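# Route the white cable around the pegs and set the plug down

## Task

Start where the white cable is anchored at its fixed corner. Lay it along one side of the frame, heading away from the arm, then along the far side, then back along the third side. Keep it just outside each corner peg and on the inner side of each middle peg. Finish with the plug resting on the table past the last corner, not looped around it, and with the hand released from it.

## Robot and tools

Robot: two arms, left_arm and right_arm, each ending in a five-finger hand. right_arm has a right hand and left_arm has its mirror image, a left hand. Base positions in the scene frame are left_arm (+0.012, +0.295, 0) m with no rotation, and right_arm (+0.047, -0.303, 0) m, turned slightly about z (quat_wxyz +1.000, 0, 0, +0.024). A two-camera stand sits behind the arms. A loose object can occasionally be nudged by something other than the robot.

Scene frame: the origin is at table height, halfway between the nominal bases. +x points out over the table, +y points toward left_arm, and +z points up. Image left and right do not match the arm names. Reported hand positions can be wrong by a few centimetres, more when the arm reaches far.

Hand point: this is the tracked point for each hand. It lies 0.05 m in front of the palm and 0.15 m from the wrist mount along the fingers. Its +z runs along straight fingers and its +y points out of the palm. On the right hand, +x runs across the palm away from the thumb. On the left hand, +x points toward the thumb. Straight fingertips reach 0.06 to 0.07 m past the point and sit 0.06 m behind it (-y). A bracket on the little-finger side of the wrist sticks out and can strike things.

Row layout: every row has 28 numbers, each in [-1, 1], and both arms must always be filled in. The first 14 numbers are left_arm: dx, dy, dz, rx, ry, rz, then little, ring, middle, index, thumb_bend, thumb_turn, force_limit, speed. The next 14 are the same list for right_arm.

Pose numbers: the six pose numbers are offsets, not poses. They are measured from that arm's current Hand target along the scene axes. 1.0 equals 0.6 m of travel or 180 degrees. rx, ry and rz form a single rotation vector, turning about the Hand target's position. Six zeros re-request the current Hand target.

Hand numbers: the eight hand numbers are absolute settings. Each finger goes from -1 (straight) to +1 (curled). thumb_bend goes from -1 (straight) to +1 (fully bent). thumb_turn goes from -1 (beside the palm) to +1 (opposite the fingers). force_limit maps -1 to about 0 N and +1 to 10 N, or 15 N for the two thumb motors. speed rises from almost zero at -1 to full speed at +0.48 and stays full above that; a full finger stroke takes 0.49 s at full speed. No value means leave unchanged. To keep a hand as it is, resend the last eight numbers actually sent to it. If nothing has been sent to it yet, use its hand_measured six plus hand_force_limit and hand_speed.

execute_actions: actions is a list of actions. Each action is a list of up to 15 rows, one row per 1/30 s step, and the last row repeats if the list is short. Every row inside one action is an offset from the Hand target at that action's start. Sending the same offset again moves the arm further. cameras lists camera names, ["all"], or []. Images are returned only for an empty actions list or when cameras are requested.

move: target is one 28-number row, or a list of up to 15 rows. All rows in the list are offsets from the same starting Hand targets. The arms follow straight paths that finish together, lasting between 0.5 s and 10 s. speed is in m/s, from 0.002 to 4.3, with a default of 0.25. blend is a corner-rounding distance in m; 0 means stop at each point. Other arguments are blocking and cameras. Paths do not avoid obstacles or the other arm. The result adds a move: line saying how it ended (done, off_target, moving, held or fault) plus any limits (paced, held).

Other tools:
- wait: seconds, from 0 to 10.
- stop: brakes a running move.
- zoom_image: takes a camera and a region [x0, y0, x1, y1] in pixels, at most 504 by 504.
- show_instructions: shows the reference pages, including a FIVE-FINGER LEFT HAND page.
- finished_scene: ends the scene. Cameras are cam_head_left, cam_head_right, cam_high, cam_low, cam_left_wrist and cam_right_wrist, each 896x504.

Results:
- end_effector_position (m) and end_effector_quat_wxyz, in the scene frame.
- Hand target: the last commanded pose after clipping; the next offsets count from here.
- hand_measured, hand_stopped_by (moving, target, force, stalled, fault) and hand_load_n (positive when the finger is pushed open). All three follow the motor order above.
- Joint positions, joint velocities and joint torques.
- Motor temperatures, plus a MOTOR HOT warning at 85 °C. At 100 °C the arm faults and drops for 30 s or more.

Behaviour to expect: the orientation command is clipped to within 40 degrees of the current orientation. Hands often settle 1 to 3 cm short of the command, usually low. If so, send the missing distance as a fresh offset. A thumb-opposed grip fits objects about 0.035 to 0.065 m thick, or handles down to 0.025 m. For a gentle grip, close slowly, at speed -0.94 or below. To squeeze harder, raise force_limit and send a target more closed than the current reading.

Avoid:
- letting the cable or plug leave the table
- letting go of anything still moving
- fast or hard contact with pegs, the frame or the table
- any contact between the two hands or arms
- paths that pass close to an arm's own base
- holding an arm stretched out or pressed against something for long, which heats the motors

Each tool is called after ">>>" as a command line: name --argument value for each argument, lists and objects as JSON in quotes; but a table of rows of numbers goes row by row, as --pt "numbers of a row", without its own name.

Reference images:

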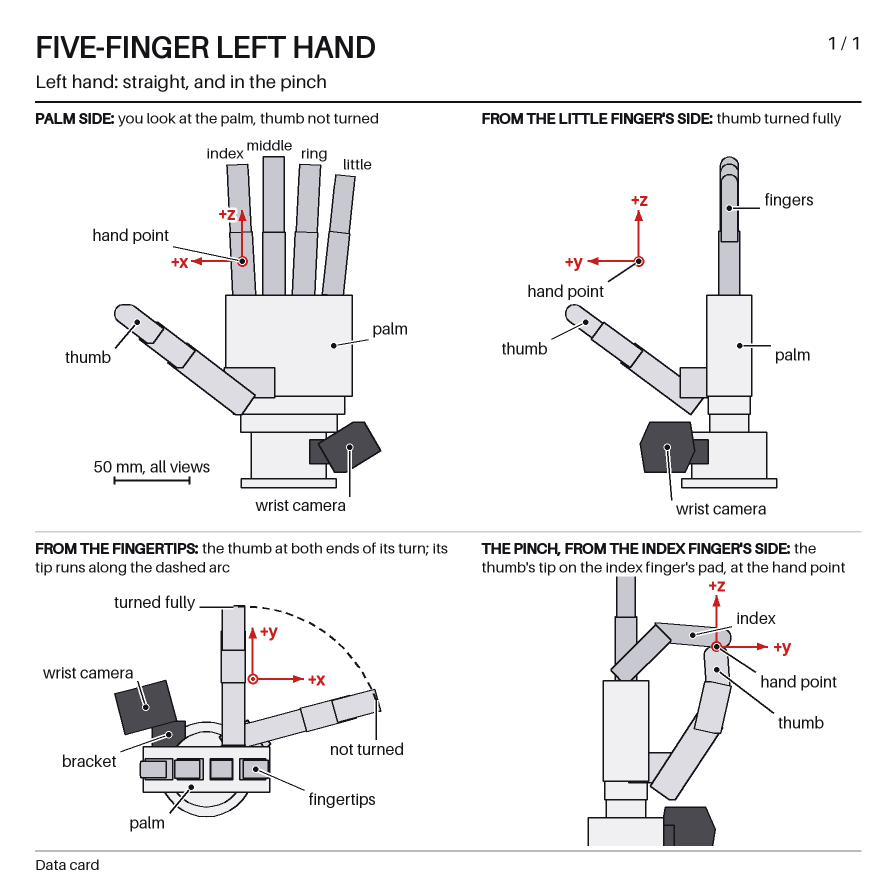

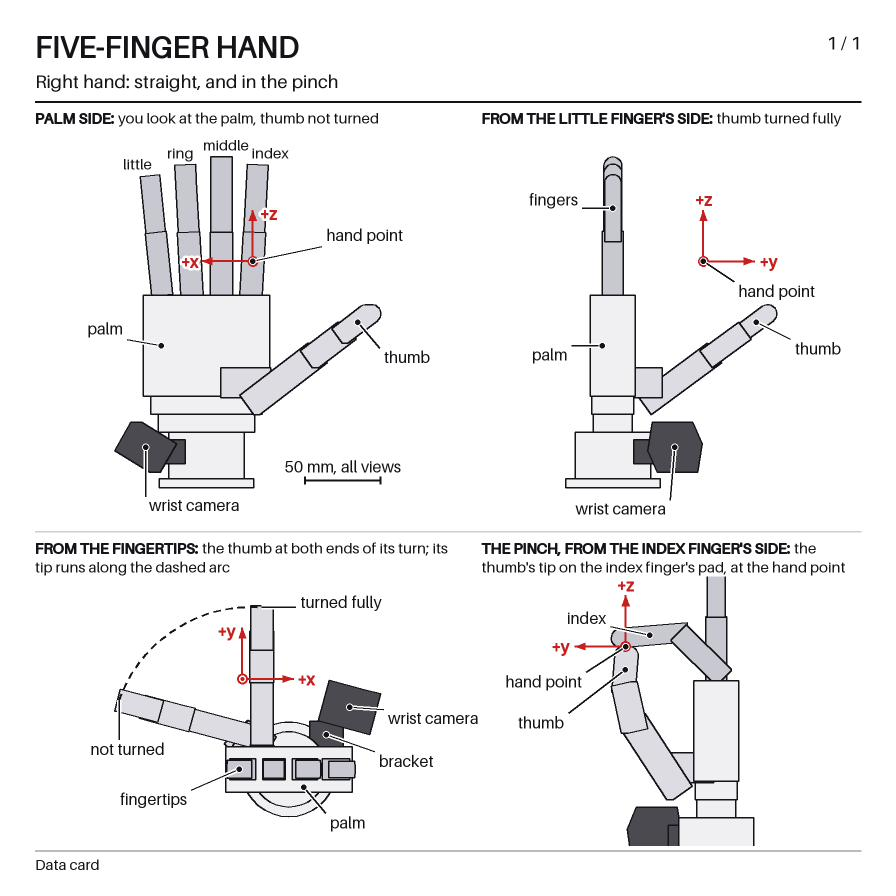

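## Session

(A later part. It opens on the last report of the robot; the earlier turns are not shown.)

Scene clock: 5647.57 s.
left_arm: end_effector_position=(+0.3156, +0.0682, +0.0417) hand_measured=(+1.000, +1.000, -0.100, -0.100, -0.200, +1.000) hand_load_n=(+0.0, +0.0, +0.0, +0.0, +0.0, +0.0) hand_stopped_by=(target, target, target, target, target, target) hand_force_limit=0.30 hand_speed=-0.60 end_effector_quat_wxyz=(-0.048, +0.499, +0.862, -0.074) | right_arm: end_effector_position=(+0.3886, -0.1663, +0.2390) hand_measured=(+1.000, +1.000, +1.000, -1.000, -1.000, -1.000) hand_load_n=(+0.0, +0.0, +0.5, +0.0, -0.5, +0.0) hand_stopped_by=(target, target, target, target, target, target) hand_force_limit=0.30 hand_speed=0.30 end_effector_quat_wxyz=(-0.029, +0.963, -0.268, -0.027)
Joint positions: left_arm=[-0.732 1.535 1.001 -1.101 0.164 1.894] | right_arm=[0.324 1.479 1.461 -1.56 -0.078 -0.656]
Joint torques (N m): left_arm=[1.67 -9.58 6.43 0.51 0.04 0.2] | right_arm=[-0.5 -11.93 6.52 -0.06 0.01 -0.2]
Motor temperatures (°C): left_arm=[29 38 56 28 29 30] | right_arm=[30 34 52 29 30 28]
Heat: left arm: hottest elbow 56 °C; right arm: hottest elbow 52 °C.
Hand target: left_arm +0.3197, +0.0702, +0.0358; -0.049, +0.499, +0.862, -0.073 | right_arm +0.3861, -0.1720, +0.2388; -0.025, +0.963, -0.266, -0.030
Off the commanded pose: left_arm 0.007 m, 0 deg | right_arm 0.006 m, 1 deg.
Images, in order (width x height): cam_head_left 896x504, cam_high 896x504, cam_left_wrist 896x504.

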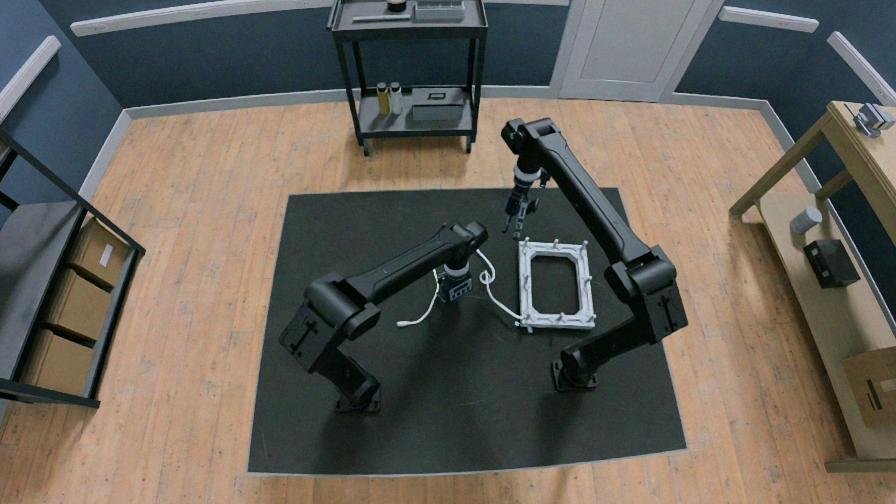

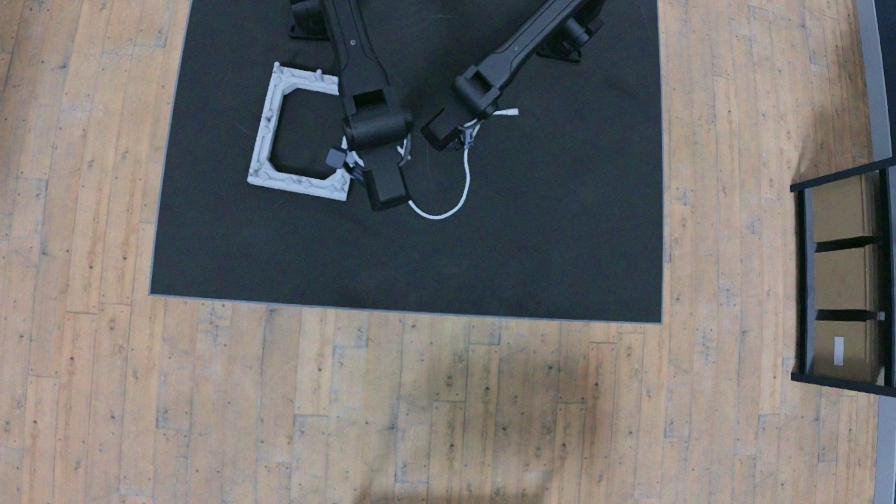

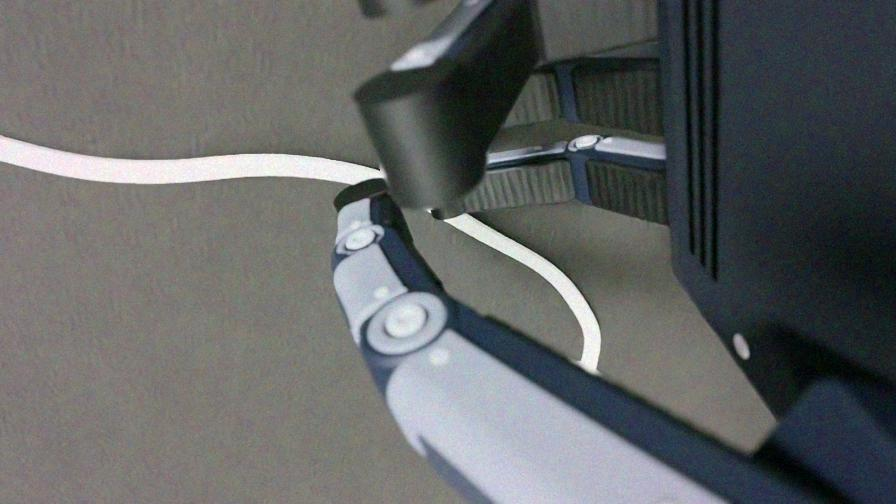

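>>> move --pt "0 0 0.25 0 0 0 1 1 -0.1 -0.1 -0.2 1 0.3 -0.6 0 0 0 0 0 0 1 1 1 -1 -1 -1 0.3 0.3" --pt "0.1 0.35 0.25 0 0 0.6 1 1 -0.2 -0.2 -0.2 1 0.3 0.3 0 0 0 0 0 0 1 1 1 -1 -1 -1 0.3 0.3" --speed '[0.15,0.35]' --cameras '["cam_head_left","cam_high"]'

>>> zoom_image --camera "cam_head_left" --region '[380, 210, 540, 345]'

Scene clock: 5700.27 s.
left_arm: end_effector_position=(+0.3708, +0.2789, +0.1840) hand_measured=(+1.000, +1.000, -0.200, -0.200, -0.200, +1.000) hand_load_n=(+0.0, +0.0, +0.5, +0.0, +0.0, +0.0) hand_stopped_by=(target, target, target, target, target, target) hand_force_limit=0.30 hand_speed=0.30 end_effector_quat_wxyz=(+0.022, -0.397, +0.914, -0.080) | right_arm: end_effector_position=(+0.3886, -0.1663, +0.2390) hand_measured=(+1.000, +1.000, +1.000, -1.000, -1.000, -1.000) hand_load_n=(+0.0, +0.0, +0.0, +0.0, +0.0, +0.0) hand_stopped_by=(target, target, target, target, target, target) hand_force_limit=0.30 hand_speed=0.30 end_effector_quat_wxyz=(-0.029, +0.963, -0.268, -0.027)
Joint positions: left_arm=[-0.022 1.382 1.232 -1.314 0.127 0.724] | right_arm=[0.324 1.479 1.461 -1.56 -0.078 -0.656]
Joint torques (N m): left_arm=[1.44 -9.29 8.84 0.79 -0.01 -0.04] | right_arm=[-0.44 -12.86 6.3 -0.32 0 -0.19]
Motor temperatures (°C): left_arm=[29 37 55 28 29 30] | right_arm=[30 34 50 29 30 28]
Heat: left arm: hottest elbow 55 °C; right arm: hottest elbow 50 °C.
Hand target: left_arm +0.3798, +0.2803, +0.1859; +0.031, -0.404, +0.910, -0.083 | right_arm +0.3861, -0.1720, +0.2388; -0.025, +0.963, -0.266, -0.030
Off the commanded pose: left_arm 0.009 m, 1 deg | right_arm 0.006 m, 1 deg.
move: done
Images, in order (width x height): cam_head_left 896x504, cam_high 896x504.

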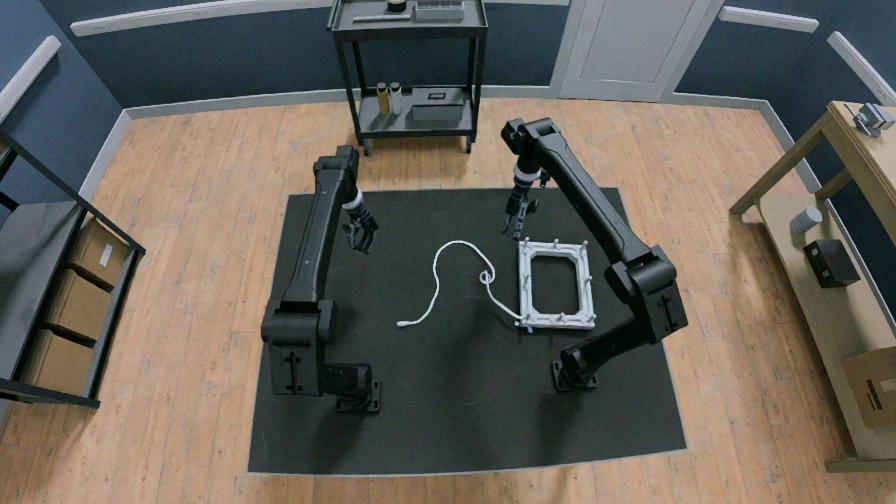

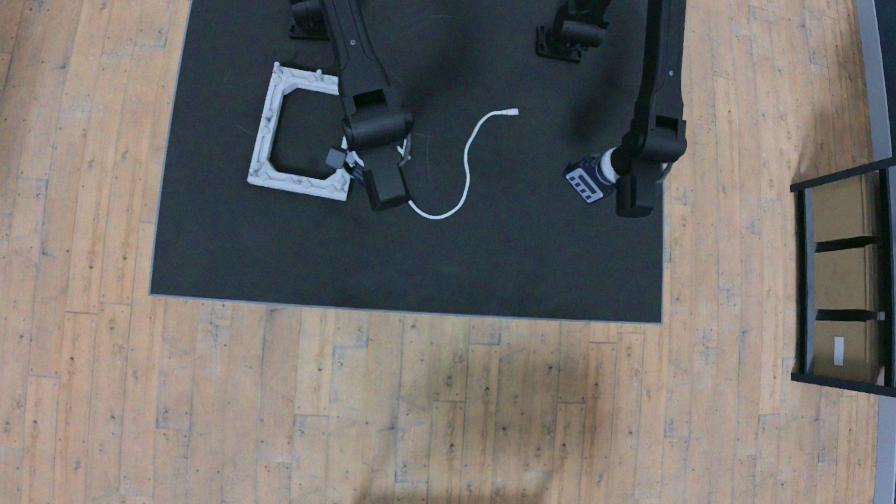

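Scaled by 3.150 from the camera's 896x504 image, which has a finer 1280x720 frame.

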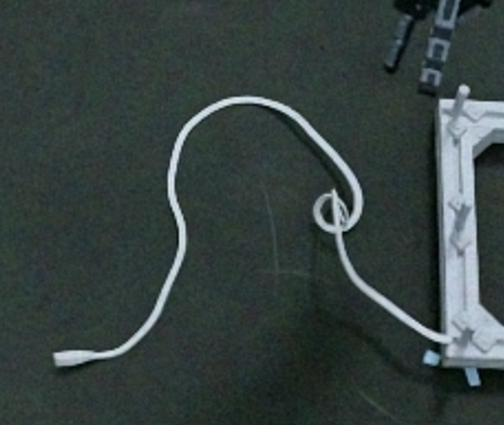

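>>> zoom_image --camera "cam_head_left" --region '[466, 256, 506, 296]'

Scaled by 12.600 from the camera's 896x504 image, which has a finer 1280x720 frame.

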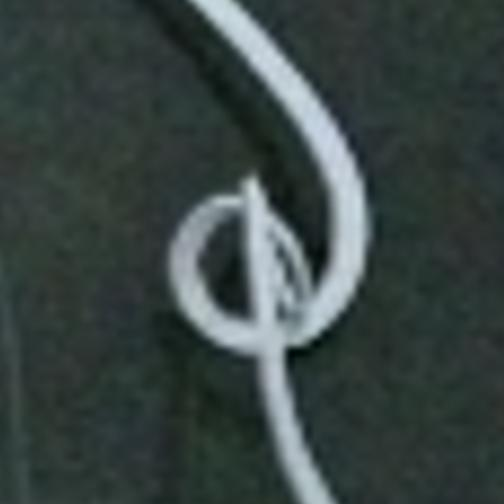

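>>> move --pt "0 0 0 0 0 0 1 1 -0.2 -0.2 -0.2 1 0.3 0.3 -0.425 0.515 -0.065 0 0 0 1 1 1 -1 -1 -1 0.3 0.3" --pt "0 0 0 0 0 0 1 1 -0.2 -0.2 -0.2 1 0.3 0.3 -0.425 0.515 -0.285 0 0 0 1 1 1 -1 -1 -1 0.3 0.3" --speed '[0.3,0.15]' --cameras '["cam_head_left","cam_right_wrist"]'

>>> zoom_image --camera "cam_head_left" --region '[360, 210, 540, 365]'

Scene clock: 5729.67 s.
left_arm: end_effector_position=(+0.3708, +0.2789, +0.1840) hand_measured=(+1.000, +1.000, -0.200, -0.200, -0.200, +1.000) hand_load_n=(+0.0, +0.0, +0.0, +0.0, -0.5, +0.0) hand_stopped_by=(target, target, target, target, target, target) hand_force_limit=0.30 hand_speed=0.30 end_effector_quat_wxyz=(+0.022, -0.397, +0.914, -0.080) | right_arm: end_effector_position=(+0.1301, +0.1350, +0.0746) hand_measured=(+1.000, +1.000, +1.000, -1.000, -1.000, -1.000) hand_load_n=(+0.0, +0.0, +0.0, +0.0, +0.0, +0.0) hand_stopped_by=(target, target, target, target, target, target) hand_force_limit=0.30 hand_speed=0.30 end_effector_quat_wxyz=(-0.027, +0.965, -0.260, -0.031)
Joint positions: left_arm=[-0.022 1.382 1.232 -1.314 0.127 0.724] | right_arm=[1.21 1.686 1.262 -1.096 -0.065 0.216]
Joint torques (N m): left_arm=[1.38 -9.29 8.84 0.79 -0.01 -0.03] | right_arm=[0.62 -14.68 6.45 0.73 -0.02 0.05]
Motor temperatures (°C): left_arm=[29 37 55 28 28 30] | right_arm=[30 34 50 29 30 28]
Heat: left arm: hottest elbow 55 °C; right arm: hottest elbow 50 °C.
Hand target: left_arm +0.3798, +0.2803, +0.1859; +0.031, -0.404, +0.910, -0.083 | right_arm +0.1311, +0.1371, +0.0680; -0.025, +0.963, -0.266, -0.030
Off the commanded pose: left_arm 0.009 m, 1 deg | right_arm 0.007 m, 1 deg.
move: done
Images, in order (width x height): cam_head_left 896x504, cam_right_wrist 896x504.

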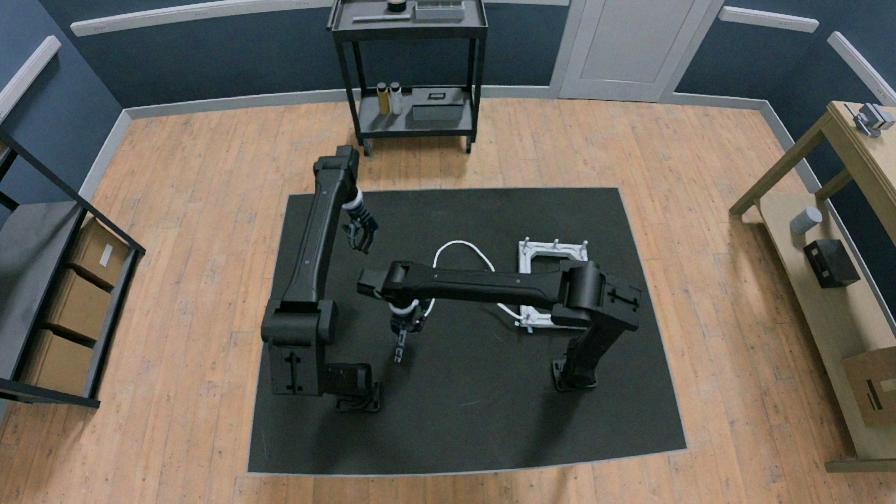

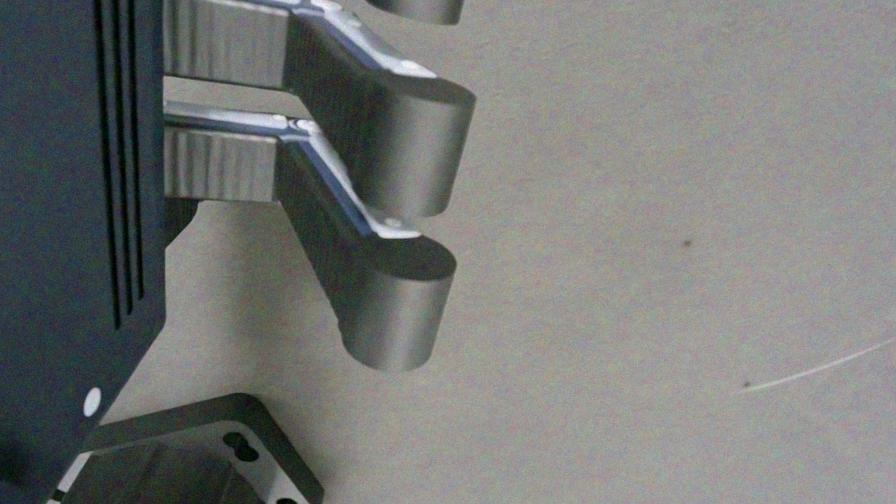

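Scaled by 2.800 from the camera's 896x504 image, which has a finer 1280x720 frame.

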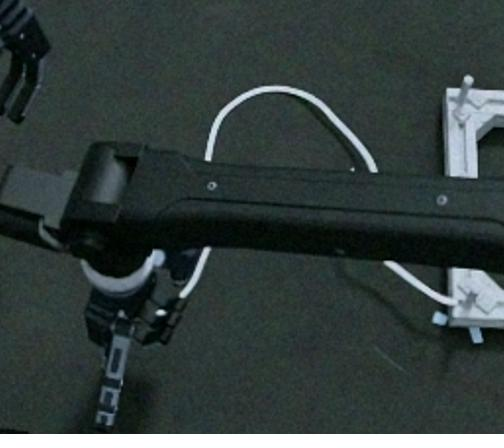

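>>> move --target '[0,0,0,0,0,0,1,1,-0.2,-0.2,-0.2,1,0.3,0.3,0.38,-0.015,-0.008,0,0,0,1,1,1,-1,-1,-1,0.3,0.3]' --speed '[0.12]' --cameras '["cam_head_left","cam_right_wrist"]'

>>> zoom_image --camera "cam_head_left" --region '[360, 210, 540, 365]'

Scene clock: 5746.27 s.
left_arm: end_effector_position=(+0.3708, +0.2789, +0.1840) hand_measured=(+1.000, +1.000, -0.200, -0.200, -0.200, +1.000) hand_load_n=(+0.0, +0.0, +0.0, +0.0, +0.0, +0.0) hand_stopped_by=(target, target, target, target, target, target) hand_force_limit=0.30 hand_speed=0.30 end_effector_quat_wxyz=(+0.022, -0.397, +0.914, -0.080) | right_arm: end_effector_position=(+0.2408, +0.1268, +0.0695) hand_measured=(+1.000, +1.000, +1.000, -1.000, -1.000, -1.000) hand_load_n=(+0.0, +0.0, +0.0, +0.0, +0.0, +0.0) hand_stopped_by=(target, target, target, target, target, target) hand_force_limit=0.30 hand_speed=0.30 end_effector_quat_wxyz=(-0.029, +0.961, -0.274, -0.034)
Joint positions: left_arm=[-0.022 1.382 1.232 -1.314 0.127 0.724] | right_arm=[0.997 1.779 1.374 -1.126 -0.08 0.032]
Joint torques (N m): left_arm=[1.38 -9.29 8.84 0.8 -0.02 -0.03] | right_arm=[0.67 -16.15 5.96 0.44 -0.01 0.01]
Motor temperatures (°C): left_arm=[29 37 55 28 28 30] | right_arm=[30 35 50 29 30 28]
Heat: left arm: hottest elbow 55 °C; right arm: hottest elbow 50 °C.
Hand target: left_arm +0.3798, +0.2803, +0.1859; +0.031, -0.404, +0.910, -0.083 | right_arm +0.2360, +0.1271, +0.0690; -0.028, +0.961, -0.273, -0.033 (not the last commanded pose)
Off the commanded pose: left_arm 0.009 m, 1 deg | right_arm 0.119 m, 1 deg.
move: held (right_arm; a check stopped the path); limits=held
pose unreachable (right arm): on one or more control steps of this call, first in action 0 (counted from 0), this arm could not follow its commanded pose, so it was not sent that pose on those steps. It may still have moved: this result reports where it is.
cause: moving toward the commanded pose would bring a part of the arm too close to another arm (a part of this arm just beyond joint 4 (wrist pitch) and a part of the left arm just beyond its joint 6 (wrist roll), where that arm would come to rest).
Images, in order (width x height): cam_head_left 896x504, cam_right_wrist 896x504.

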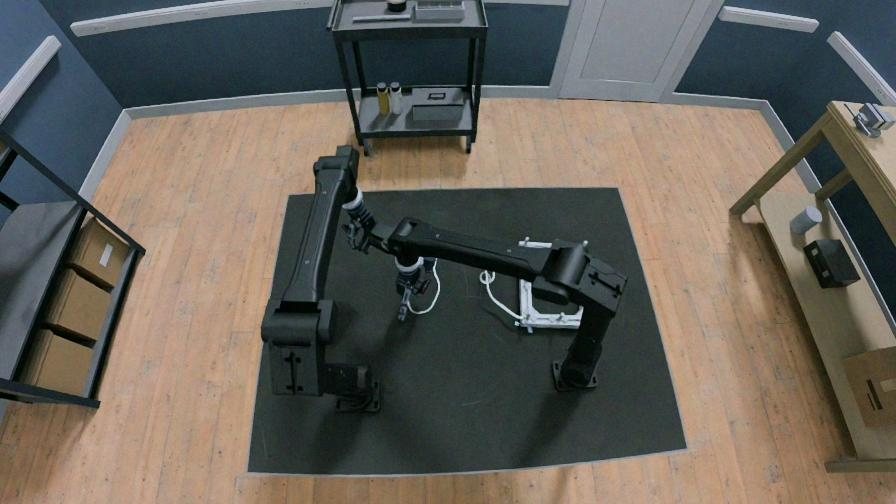

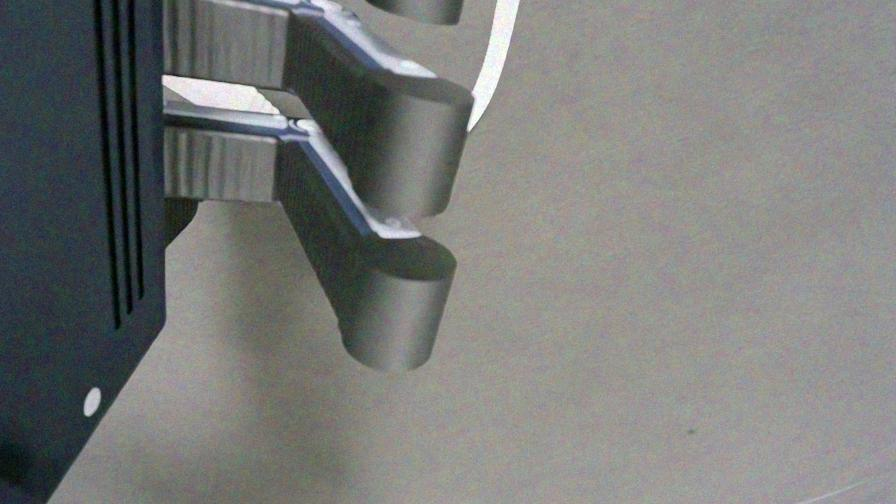

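Scaled by 2.800 from the camera's 896x504 image, which has a finer 1280x720 frame.

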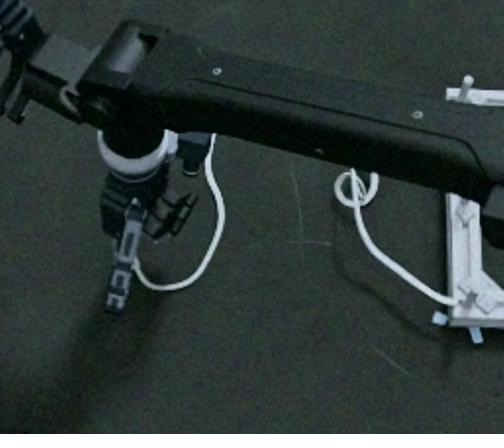

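>>> move --target '[0.15,0.28,0,-0.253,-0.281,0,1,1,-0.2,-0.2,-0.2,1,0.3,0.3,0,0,0,0,0,0,1,1,1,-1,-1,-1,0.3,0.3]' --speed '[0.3]' --cameras '["cam_head_left"]'

Scene clock: 5754.03 s.
left_arm: end_effector_position=(+0.4696, +0.4458, +0.1898) hand_measured=(+1.000, +1.000, -0.200, -0.200, -0.200, +1.000) hand_load_n=(+0.0, +0.0, +0.0, +0.0, +0.0, +0.0) hand_stopped_by=(target, target, target, target, target, target) hand_force_limit=0.30 hand_speed=0.30 end_effector_quat_wxyz=(+0.254, -0.307, +0.714, -0.576) | right_arm: end_effector_position=(+0.2406, +0.1269, +0.0697) hand_measured=(+1.000, +1.000, +1.000, -1.000, -1.000, -1.000) hand_load_n=(+0.0, +0.0, +0.0, +0.0, +0.0, +0.0) hand_stopped_by=(target, target, target, target, target, target) hand_force_limit=0.30 hand_speed=0.30 end_effector_quat_wxyz=(-0.029, +0.961, -0.274, -0.034)
Joint positions: left_arm=[0.702 1.525 1.098 -0.638 1.332 1.061] | right_arm=[0.997 1.778 1.374 -1.126 -0.08 0.032]
Joint torques (N m): left_arm=[1.38 -11.28 7.23 1.31 0.93 -0.04] | right_arm=[0.85 -17.08 6.15 0.13 -0.02 -0.03]
Motor temperatures (°C): left_arm=[29 37 56 28 29 30] | right_arm=[30 35 50 29 30 28]
Heat: left arm: hottest elbow 56 °C; right arm: hottest elbow 50 °C.
Hand target: left_arm +0.4697, +0.4483, +0.1858; +0.253, -0.312, +0.711, -0.578 | right_arm +0.2359, +0.1272, +0.0692; -0.028, +0.961, -0.273, -0.033
Off the commanded pose: left_arm 0.005 m, 1 deg | right_arm 0.005 m, 0 deg.
move: done
Images, in order (width x height): cam_head_left 896x504.

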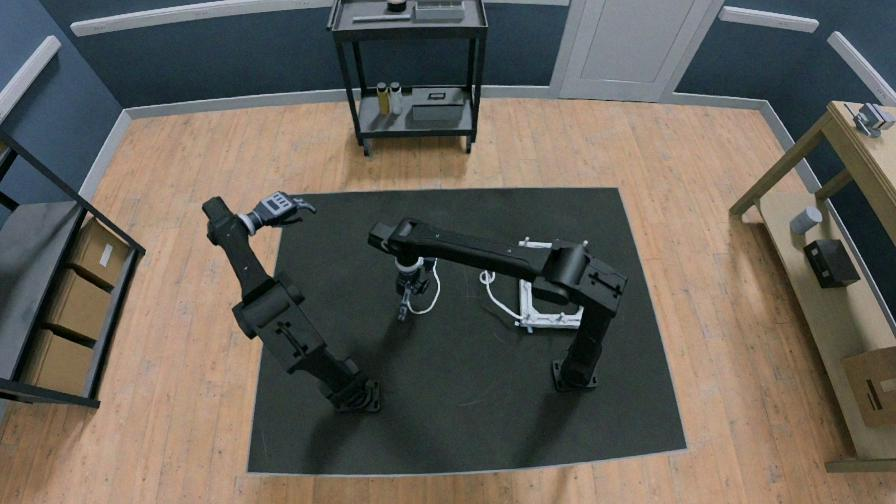

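>>> move --target '[0,0,0,0,0,0,1,1,-0.2,-0.2,-0.2,1,0.3,0.3,0.2,0.02,-0.003,0,0,0,1,1,1,-1,-1,-1,0.3,0.3]' --speed '[0.12]' --cameras '["cam_head_left"]'

>>> zoom_image --camera "cam_head_left" --region '[360, 210, 540, 365]'

Scene clock: 5759.30 s.
left_arm: end_effector_position=(+0.4695, +0.4456, +0.1899) hand_measured=(+1.000, +1.000, -0.200, -0.200, -0.200, +1.000) hand_load_n=(+0.0, +0.0, +0.0, +0.0, +0.0, +0.0) hand_stopped_by=(target, target, target, target, target, target) hand_force_limit=0.30 hand_speed=0.30 end_effector_quat_wxyz=(+0.253, -0.307, +0.713, -0.577) | right_arm: end_effector_position=(+0.3442, +0.1341, +0.0712) hand_measured=(+1.000, +1.000, +1.000, -1.000, -1.000, -1.000) hand_load_n=(+0.0, +0.0, +0.0, -0.5, +0.0, +0.0) hand_stopped_by=(target, target, target, target, target, target) hand_force_limit=0.30 hand_speed=0.30 end_effector_quat_wxyz=(-0.029, +0.961, -0.274, -0.035)
Joint positions: left_arm=[0.702 1.525 1.098 -0.638 1.332 1.059] | right_arm=[0.849 1.939 1.616 -1.222 -0.087 -0.117]
Joint torques (N m): left_arm=[1.38 -11.34 7.19 1.39 0.93 -0.03] | right_arm=[-1.03 -16.67 9.02 -0.12 0.02 -0.17]
Motor temperatures (°C): left_arm=[29 37 56 28 29 30] | right_arm=[30 35 50 29 30 28]
Heat: left arm: hottest elbow 56 °C; right arm: hottest elbow 50 °C.
Hand target: left_arm +0.4697, +0.4483, +0.1858; +0.253, -0.312, +0.711, -0.578 | right_arm +0.3559, +0.1391, +0.0673; -0.028, +0.961, -0.273, -0.033
Off the commanded pose: left_arm 0.005 m, 1 deg | right_arm 0.013 m, 0 deg.
move: off_target (right_arm)
Images, in order (width x height): cam_head_left 896x504.

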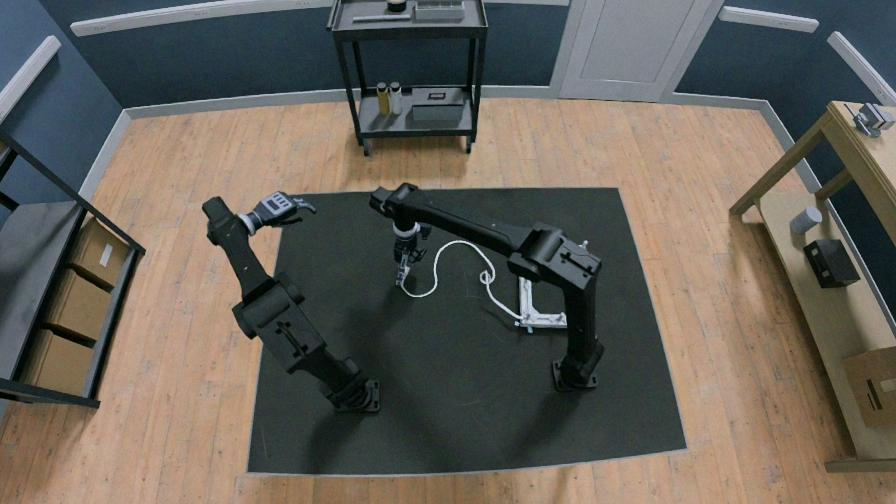

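Scaled by 2.800 from the camera's 896x504 image, which has a finer 1280x720 frame.

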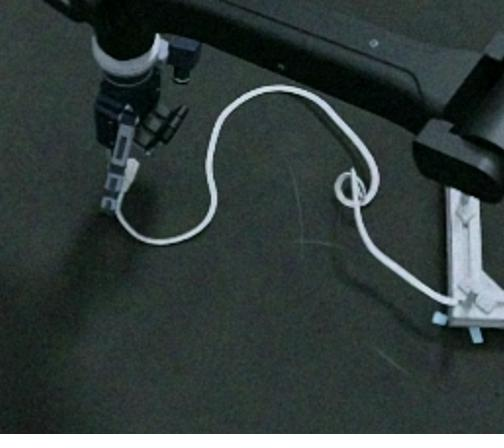

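>>> move --target '[0,0,0,0,0,0,1,1,-0.2,-0.2,-0.2,1,0.3,0.3,-0.03,-0.02,0.2,0,0,0,1,1,1,-1,-1,-1,0.3,0.3]' --speed '[0.12]' --cameras '["cam_head_left","cam_right_wrist"]'

>>> zoom_image --camera "cam_head_left" --region '[380, 240, 440, 310]'

Scene clock: 5768.10 s.
left_arm: end_effector_position=(+0.4695, +0.4456, +0.1899) hand_measured=(+1.000, +1.000, -0.200, -0.200, -0.200, +1.000) hand_load_n=(+0.0, +0.0, +0.0, +0.0, +0.0, +0.0) hand_stopped_by=(target, target, target, target, target, target) hand_force_limit=0.30 hand_speed=0.30 end_effector_quat_wxyz=(+0.253, -0.307, +0.713, -0.577) | right_arm: end_effector_position=(+0.3328, +0.1192, +0.1755) hand_measured=(+1.000, +1.000, +1.000, -1.000, -1.000, -1.000) hand_load_n=(+0.0, +0.0, +0.0, +0.0, -0.5, +0.0) hand_stopped_by=(target, target, target, target, target, target) hand_force_limit=0.30 hand_speed=0.30 end_effector_quat_wxyz=(-0.016, +0.961, -0.274, -0.039)
Joint positions: left_arm=[0.702 1.525 1.098 -0.638 1.332 1.059] | right_arm=[0.849 1.849 1.758 -1.479 -0.085 -0.117]
Joint torques (N m): left_arm=[1.38 -11.28 7.19 1.39 0.92 -0.03] | right_arm=[-0.62 -17.03 9.58 -0.35 -0.11 -0.05]
Motor temperatures (°C): left_arm=[29 37 55 28 29 30] | right_arm=[30 36 50 29 30 28]
Heat: left arm: hottest elbow 55 °C; right arm: hottest elbow 50 °C.
Hand target: left_arm +0.4697, +0.4483, +0.1858; +0.253, -0.312, +0.711, -0.578 | right_arm +0.3379, +0.1272, +0.1874; -0.028, +0.961, -0.273, -0.033
Off the commanded pose: left_arm 0.005 m, 1 deg | right_arm 0.015 m, 2 deg.
move: off_target (right_arm)
Images, in order (width x height): cam_head_left 896x504, cam_right_wrist 896x504.

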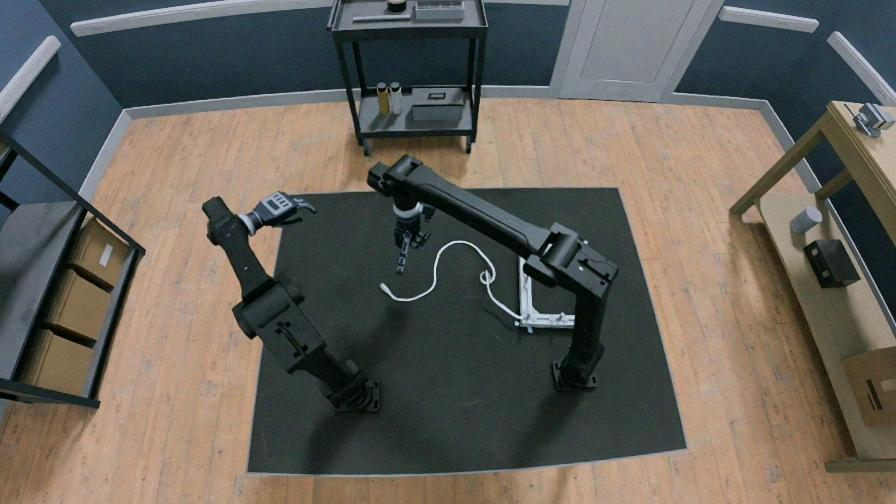

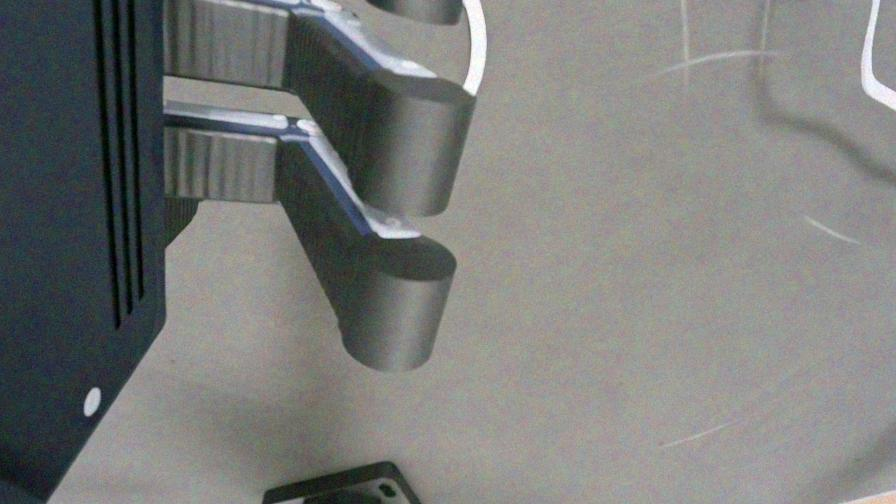

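Scaled by 7.200 from the camera's 896x504 image, which has a finer 1280x720 frame.

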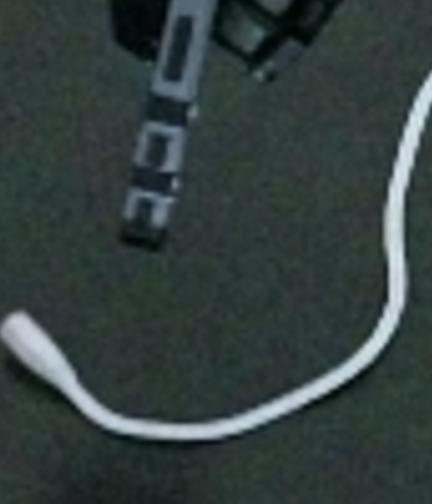

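>>> move --pt "0 0 0 0 0 0 1 1 -0.2 -0.2 -0.2 1 0.3 0.3 0.1 -0.4 0.02 0 0 0 1 1 1 -1 -1 -1 0.3 0.3" --pt "-0.241 -0.33 -0.193 0 0 0 1 1 -0.2 -0.2 -0.2 1 0.3 0.3 0.1 -0.4 0.02 0 0 0 1 1 1 -1 -1 -1 0.3 0.3" --speed '[0.3,0.2]' --cameras '["cam_head_left","cam_left_wrist"]'

Scene clock: 5786.83 s.
left_arm: end_effector_position=(+0.3249, +0.2532, +0.0697) hand_measured=(+1.000, +1.000, -0.200, -0.200, -0.200, +1.000) hand_load_n=(+0.0, +0.0, +0.0, -0.5, +0.0, +0.0) hand_stopped_by=(target, target, target, target, target, target) hand_force_limit=0.30 hand_speed=0.30 end_effector_quat_wxyz=(+0.253, -0.314, +0.711, -0.576) | right_arm: end_effector_position=(+0.3994, -0.1119, +0.2000) hand_measured=(+1.000, +1.000, +1.000, -1.000, -1.000, -1.000) hand_load_n=(+0.5, +0.0, +0.0, +0.0, +0.0, +0.0) hand_stopped_by=(target, target, target, target, target, target) hand_force_limit=0.30 hand_speed=0.30 end_effector_quat_wxyz=(-0.028, +0.959, -0.279, -0.032)
Joint positions: left_arm=[0.463 1.123 0.244 0.341 1.151 0.498] | right_arm=[0.419 1.574 1.464 -1.47 -0.084 -0.538]
Joint torques (N m): left_arm=[0.26 -3.31 5.65 1.91 0.37 -0.07] | right_arm=[-0.09 -13.74 6.43 0.34 -0.16 -0.25]
Motor temperatures (°C): left_arm=[29 37 55 28 29 30] | right_arm=[30 36 50 29 30 28]
Heat: left arm: hottest elbow 55 °C; right arm: hottest elbow 50 °C.
Hand target: left_arm +0.3250, +0.2502, +0.0700; +0.253, -0.312, +0.711, -0.578 | right_arm +0.3979, -0.1130, +0.1994; -0.028, +0.961, -0.273, -0.033
Off the commanded pose: left_arm 0.003 m, 0 deg | right_arm 0.002 m, 1 deg.
move: done
Images, in order (width x height): cam_head_left 896x504, cam_left_wrist 896x504.

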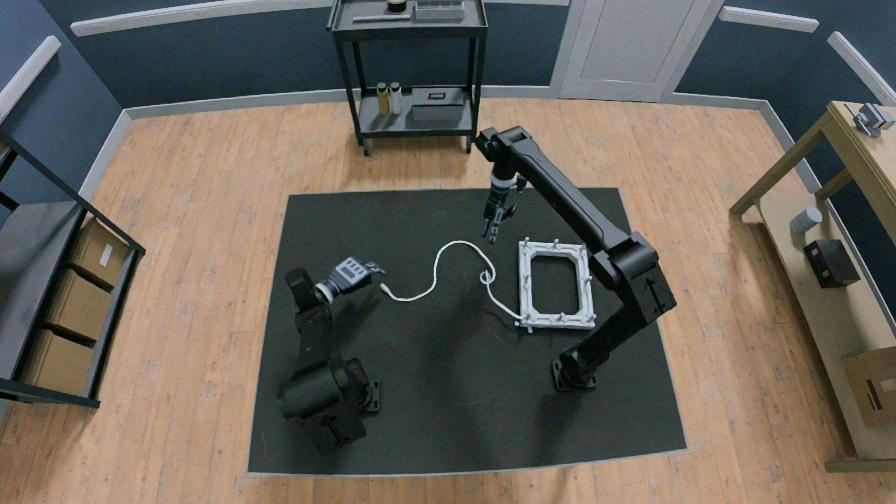

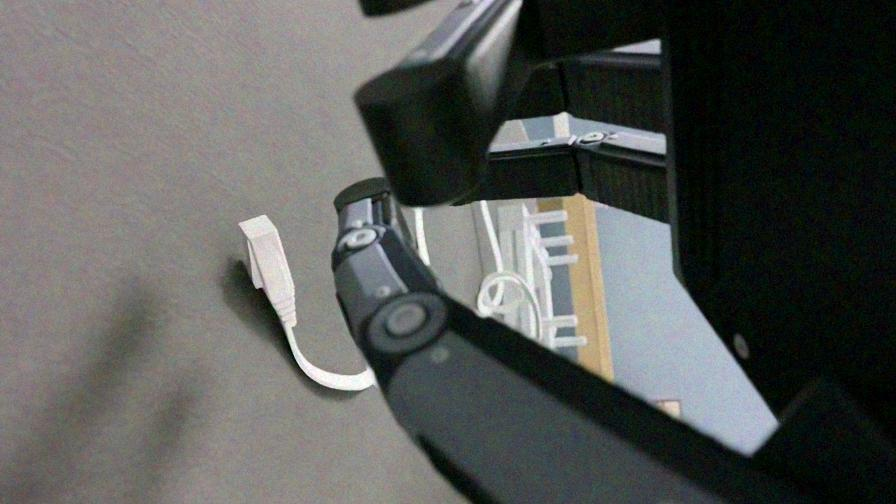

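>>> zoom_image --camera "cam_left_wrist" --region '[380, 190, 580, 390]'

>>> move --target '[-0.016,-0.018,-0.06,0,0,0,1,1,-0.2,-0.2,-0.2,1,0.3,0.3,0,0,0,0,0,0,1,1,1,-1,-1,-1,0.3,0.3]' --speed '[0.1]' --cameras '["cam_left_wrist"]'

Scaled by 2.520 from the camera's 896x504 image, which has a finer 1280x720 frame.

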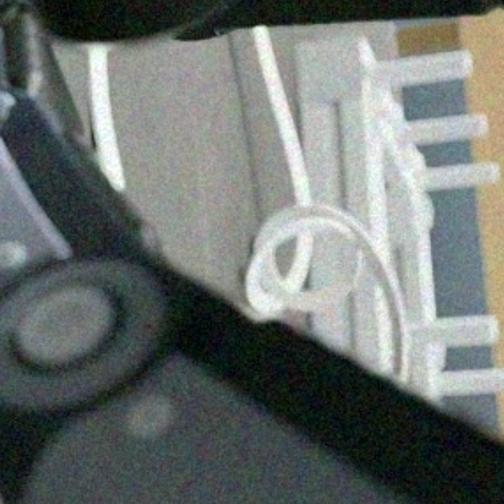

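Scene clock: 5795.33 s.
left_arm: end_effector_position=(+0.3165, +0.2429, +0.0355) hand_measured=(+1.000, +1.000, -0.200, -0.200, -0.200, +1.000) hand_load_n=(+0.0, +0.0, +0.0, +0.0, +0.0, +0.5) hand_stopped_by=(target, target, target, target, target, target) hand_force_limit=0.30 hand_speed=0.30 end_effector_quat_wxyz=(+0.257, -0.311, +0.711, -0.575) | right_arm: end_effector_position=(+0.3994, -0.1119, +0.2000) hand_measured=(+1.000, +1.000, +1.000, -1.000, -1.000, -1.000) hand_load_n=(-0.5, +0.0, +0.5, +0.0, +0.0, +0.0) hand_stopped_by=(target, target, target, target, target, target) hand_force_limit=0.30 hand_speed=0.30 end_effector_quat_wxyz=(-0.028, +0.959, -0.279, -0.032)
Joint positions: left_arm=[0.438 1.282 0.17 0.61 1.128 0.468] | right_arm=[0.419 1.574 1.464 -1.47 -0.084 -0.538]
Joint torques (N m): left_arm=[0.26 -3.08 4.23 1.94 0.34 -0.02] | right_arm=[-0.32 -12.92 6.43 0.4 -0.17 -0.15]
Motor temperatures (°C): left_arm=[29 37 55 28 29 30] | right_arm=[30 37 50 29 30 28]
Heat: left arm: hottest elbow 55 °C; right arm: hottest elbow 50 °C.
Hand target: left_arm +0.3154, +0.2394, +0.0340; +0.252, -0.312, +0.711, -0.578 | right_arm +0.3979, -0.1130, +0.1994; -0.028, +0.961, -0.273, -0.033
Off the commanded pose: left_arm 0.004 m, 1 deg | right_arm 0.002 m, 1 deg.
move: done
Images, in order (width x height): cam_left_wrist 896x504.

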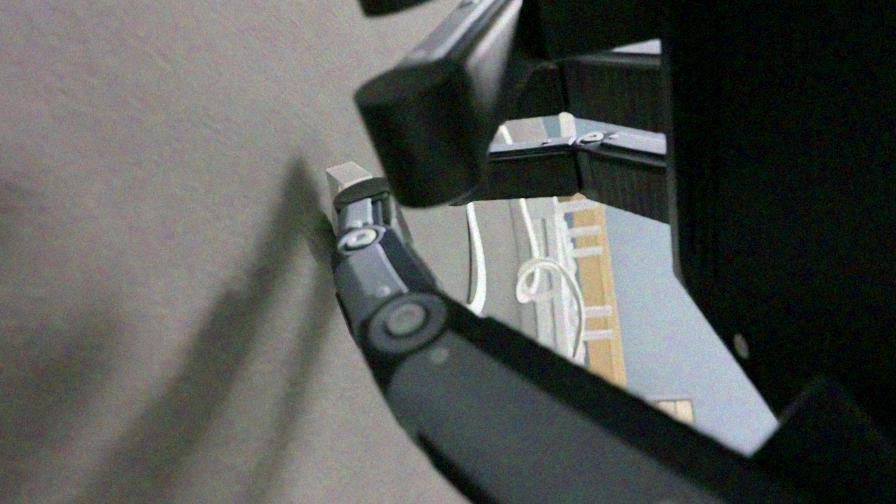

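>>> move --target '[-0.006,-0.01,-0.027,0,0,0,1,1,-0.2,-0.2,-0.2,1,0.3,0.3,0,0,0,0,0,0,1,1,1,-1,-1,-1,0.3,0.3]' --speed '[0.06]' --cameras '["cam_left_wrist"]'

Scene clock: 5801.83 s.
left_arm: end_effector_position=(+0.3133, +0.2372, +0.0192) hand_measured=(+1.000, +1.000, -0.200, -0.200, -0.200, +1.000) hand_load_n=(+0.0, +0.0, +0.0, -0.5, +0.0, +0.0) hand_stopped_by=(target, target, target, target, target, target) hand_force_limit=0.30 hand_speed=0.30 end_effector_quat_wxyz=(+0.257, -0.311, +0.711, -0.575) | right_arm: end_effector_position=(+0.3994, -0.1119, +0.2000) hand_measured=(+1.000, +1.000, +1.000, -1.000, -1.000, -1.000) hand_load_n=(+0.0, +0.0, +0.0, +0.0, +0.0, +0.0) hand_stopped_by=(target, target, target, target, target, target) hand_force_limit=0.30 hand_speed=0.30 end_effector_quat_wxyz=(-0.028, +0.959, -0.279, -0.032)
Joint positions: left_arm=[0.419 1.393 0.144 0.765 1.111 0.448] | right_arm=[0.419 1.574 1.464 -1.47 -0.084 -0.538]
Joint torques (N m): left_arm=[0.21 -3.43 3.29 1.91 0.32 -0.04] | right_arm=[-0.85 -13.63 6.46 0.13 -0.2 -0.18]
Heat: left arm: hottest elbow 54 °C; right arm: hottest elbow 50 °C.
Hand target: left_arm +0.3119, +0.2335, +0.0178; +0.253, -0.312, +0.711, -0.577 | right_arm +0.3979, -0.1130, +0.1994; -0.028, +0.961, -0.273, -0.033
Off the commanded pose: left_arm 0.004 m, 1 deg | right_arm 0.002 m, 1 deg.
move: done
Images, in order (width x height): cam_left_wrist 896x504.

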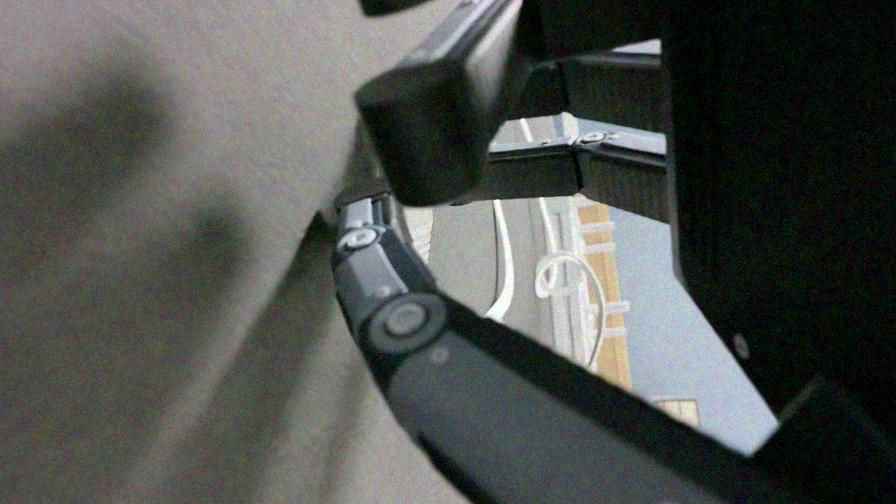

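>>> execute_actions --actions '[[[0,0,0,0,0,0,1,1,0.5,0.5,-0.2,1,0.3,-0.85,0,0,0,0,0,0,1,1,1,-1,-1,-1,0.3,0.3]],[[0,0,0,0,0,0,1,1,0.5,0.5,-0.2,1,0.3,-0.85,0,0,0,0,0,0,1,1,1,-1,-1,-1,0.3,0.3]],[[0,0,0,0,0,0,1,1,0.5,0.5,-0.2,1,0.3,-0.85,0,0,0,0,0,0,1,1,1,-1,-1,-1,0.3,0.3]],[[0,0,0,0,0,0,1,1,0.5,0.5,-0.2,1,0.3,-0.85,0,0,0,0,0,0,1,1,1,-1,-1,-1,0.3,0.3]],[[0,0,0,0,0,0,1,1,0.5,0.5,-0.2,1,0.3,-0.85,0,0,0,0,0,0,1,1,1,-1,-1,-1,0.3,0.3]],[[0,0,0,0,0,0,1,1,0.5,0.5,-0.2,1,0.3,-0.85,0,0,0,0,0,0,1,1,1,-1,-1,-1,0.3,0.3]]]' --cameras '["cam_left_wrist"]'

Scene clock: 5812.33 s.
left_arm: end_effector_position=(+0.3137, +0.2371, +0.0196) hand_measured=(+1.000, +1.000, +0.088, +0.130, -0.202, +1.000) hand_load_n=(+0.0, +0.0, +7.0, +8.5, +5.0, -2.0) hand_stopped_by=(target, target, force, force, target, target) hand_force_limit=0.30 hand_speed=-0.85 end_effector_quat_wxyz=(+0.257, -0.311, +0.711, -0.576) | right_arm: end_effector_position=(+0.3994, -0.1119, +0.2000) hand_measured=(+1.000, +1.000, +1.000, -1.000, -1.000, -1.000) hand_load_n=(+0.0, +0.0, +0.0, +0.0, +0.0, +0.0) hand_stopped_by=(target, target, target, target, target, target) hand_force_limit=0.30 hand_speed=0.30 end_effector_quat_wxyz=(-0.028, +0.959, -0.279, -0.032)
Joint positions: left_arm=[0.419 1.394 0.144 0.771 1.111 0.443] | right_arm=[0.419 1.574 1.464 -1.47 -0.084 -0.538]
Joint torques (N m): left_arm=[0.26 -3.49 3.26 1.85 0.33 0] | right_arm=[0.32 -13.22 6.34 0.09 -0.14 -0.23]
Heat: left arm: hottest elbow 54 °C; right arm: hottest elbow 50 °C.
Hand target: left_arm +0.3118, +0.2334, +0.0178; +0.252, -0.312, +0.711, -0.578 | right_arm +0.3979, -0.1130, +0.1994; -0.028, +0.961, -0.273, -0.033
Off the commanded pose: left_arm 0.005 m, 1 deg | right_arm 0.002 m, 1 deg.
Images, in order (width x height): cam_left_wrist 896x504.

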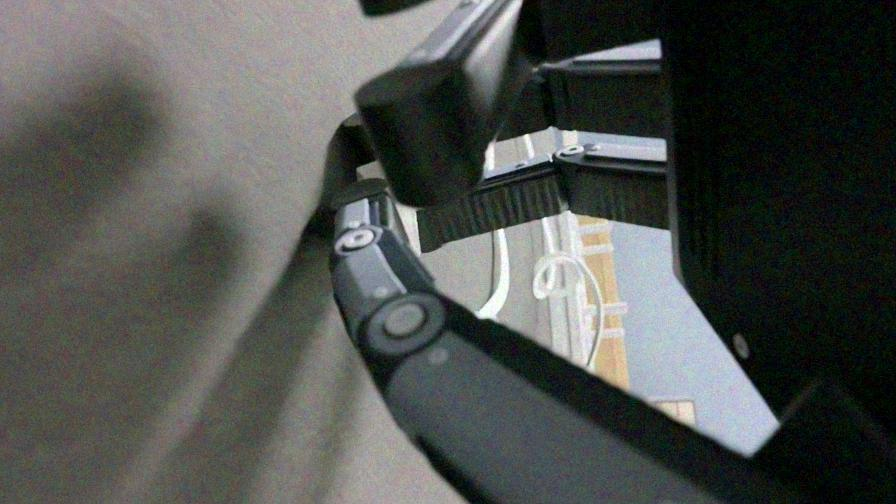

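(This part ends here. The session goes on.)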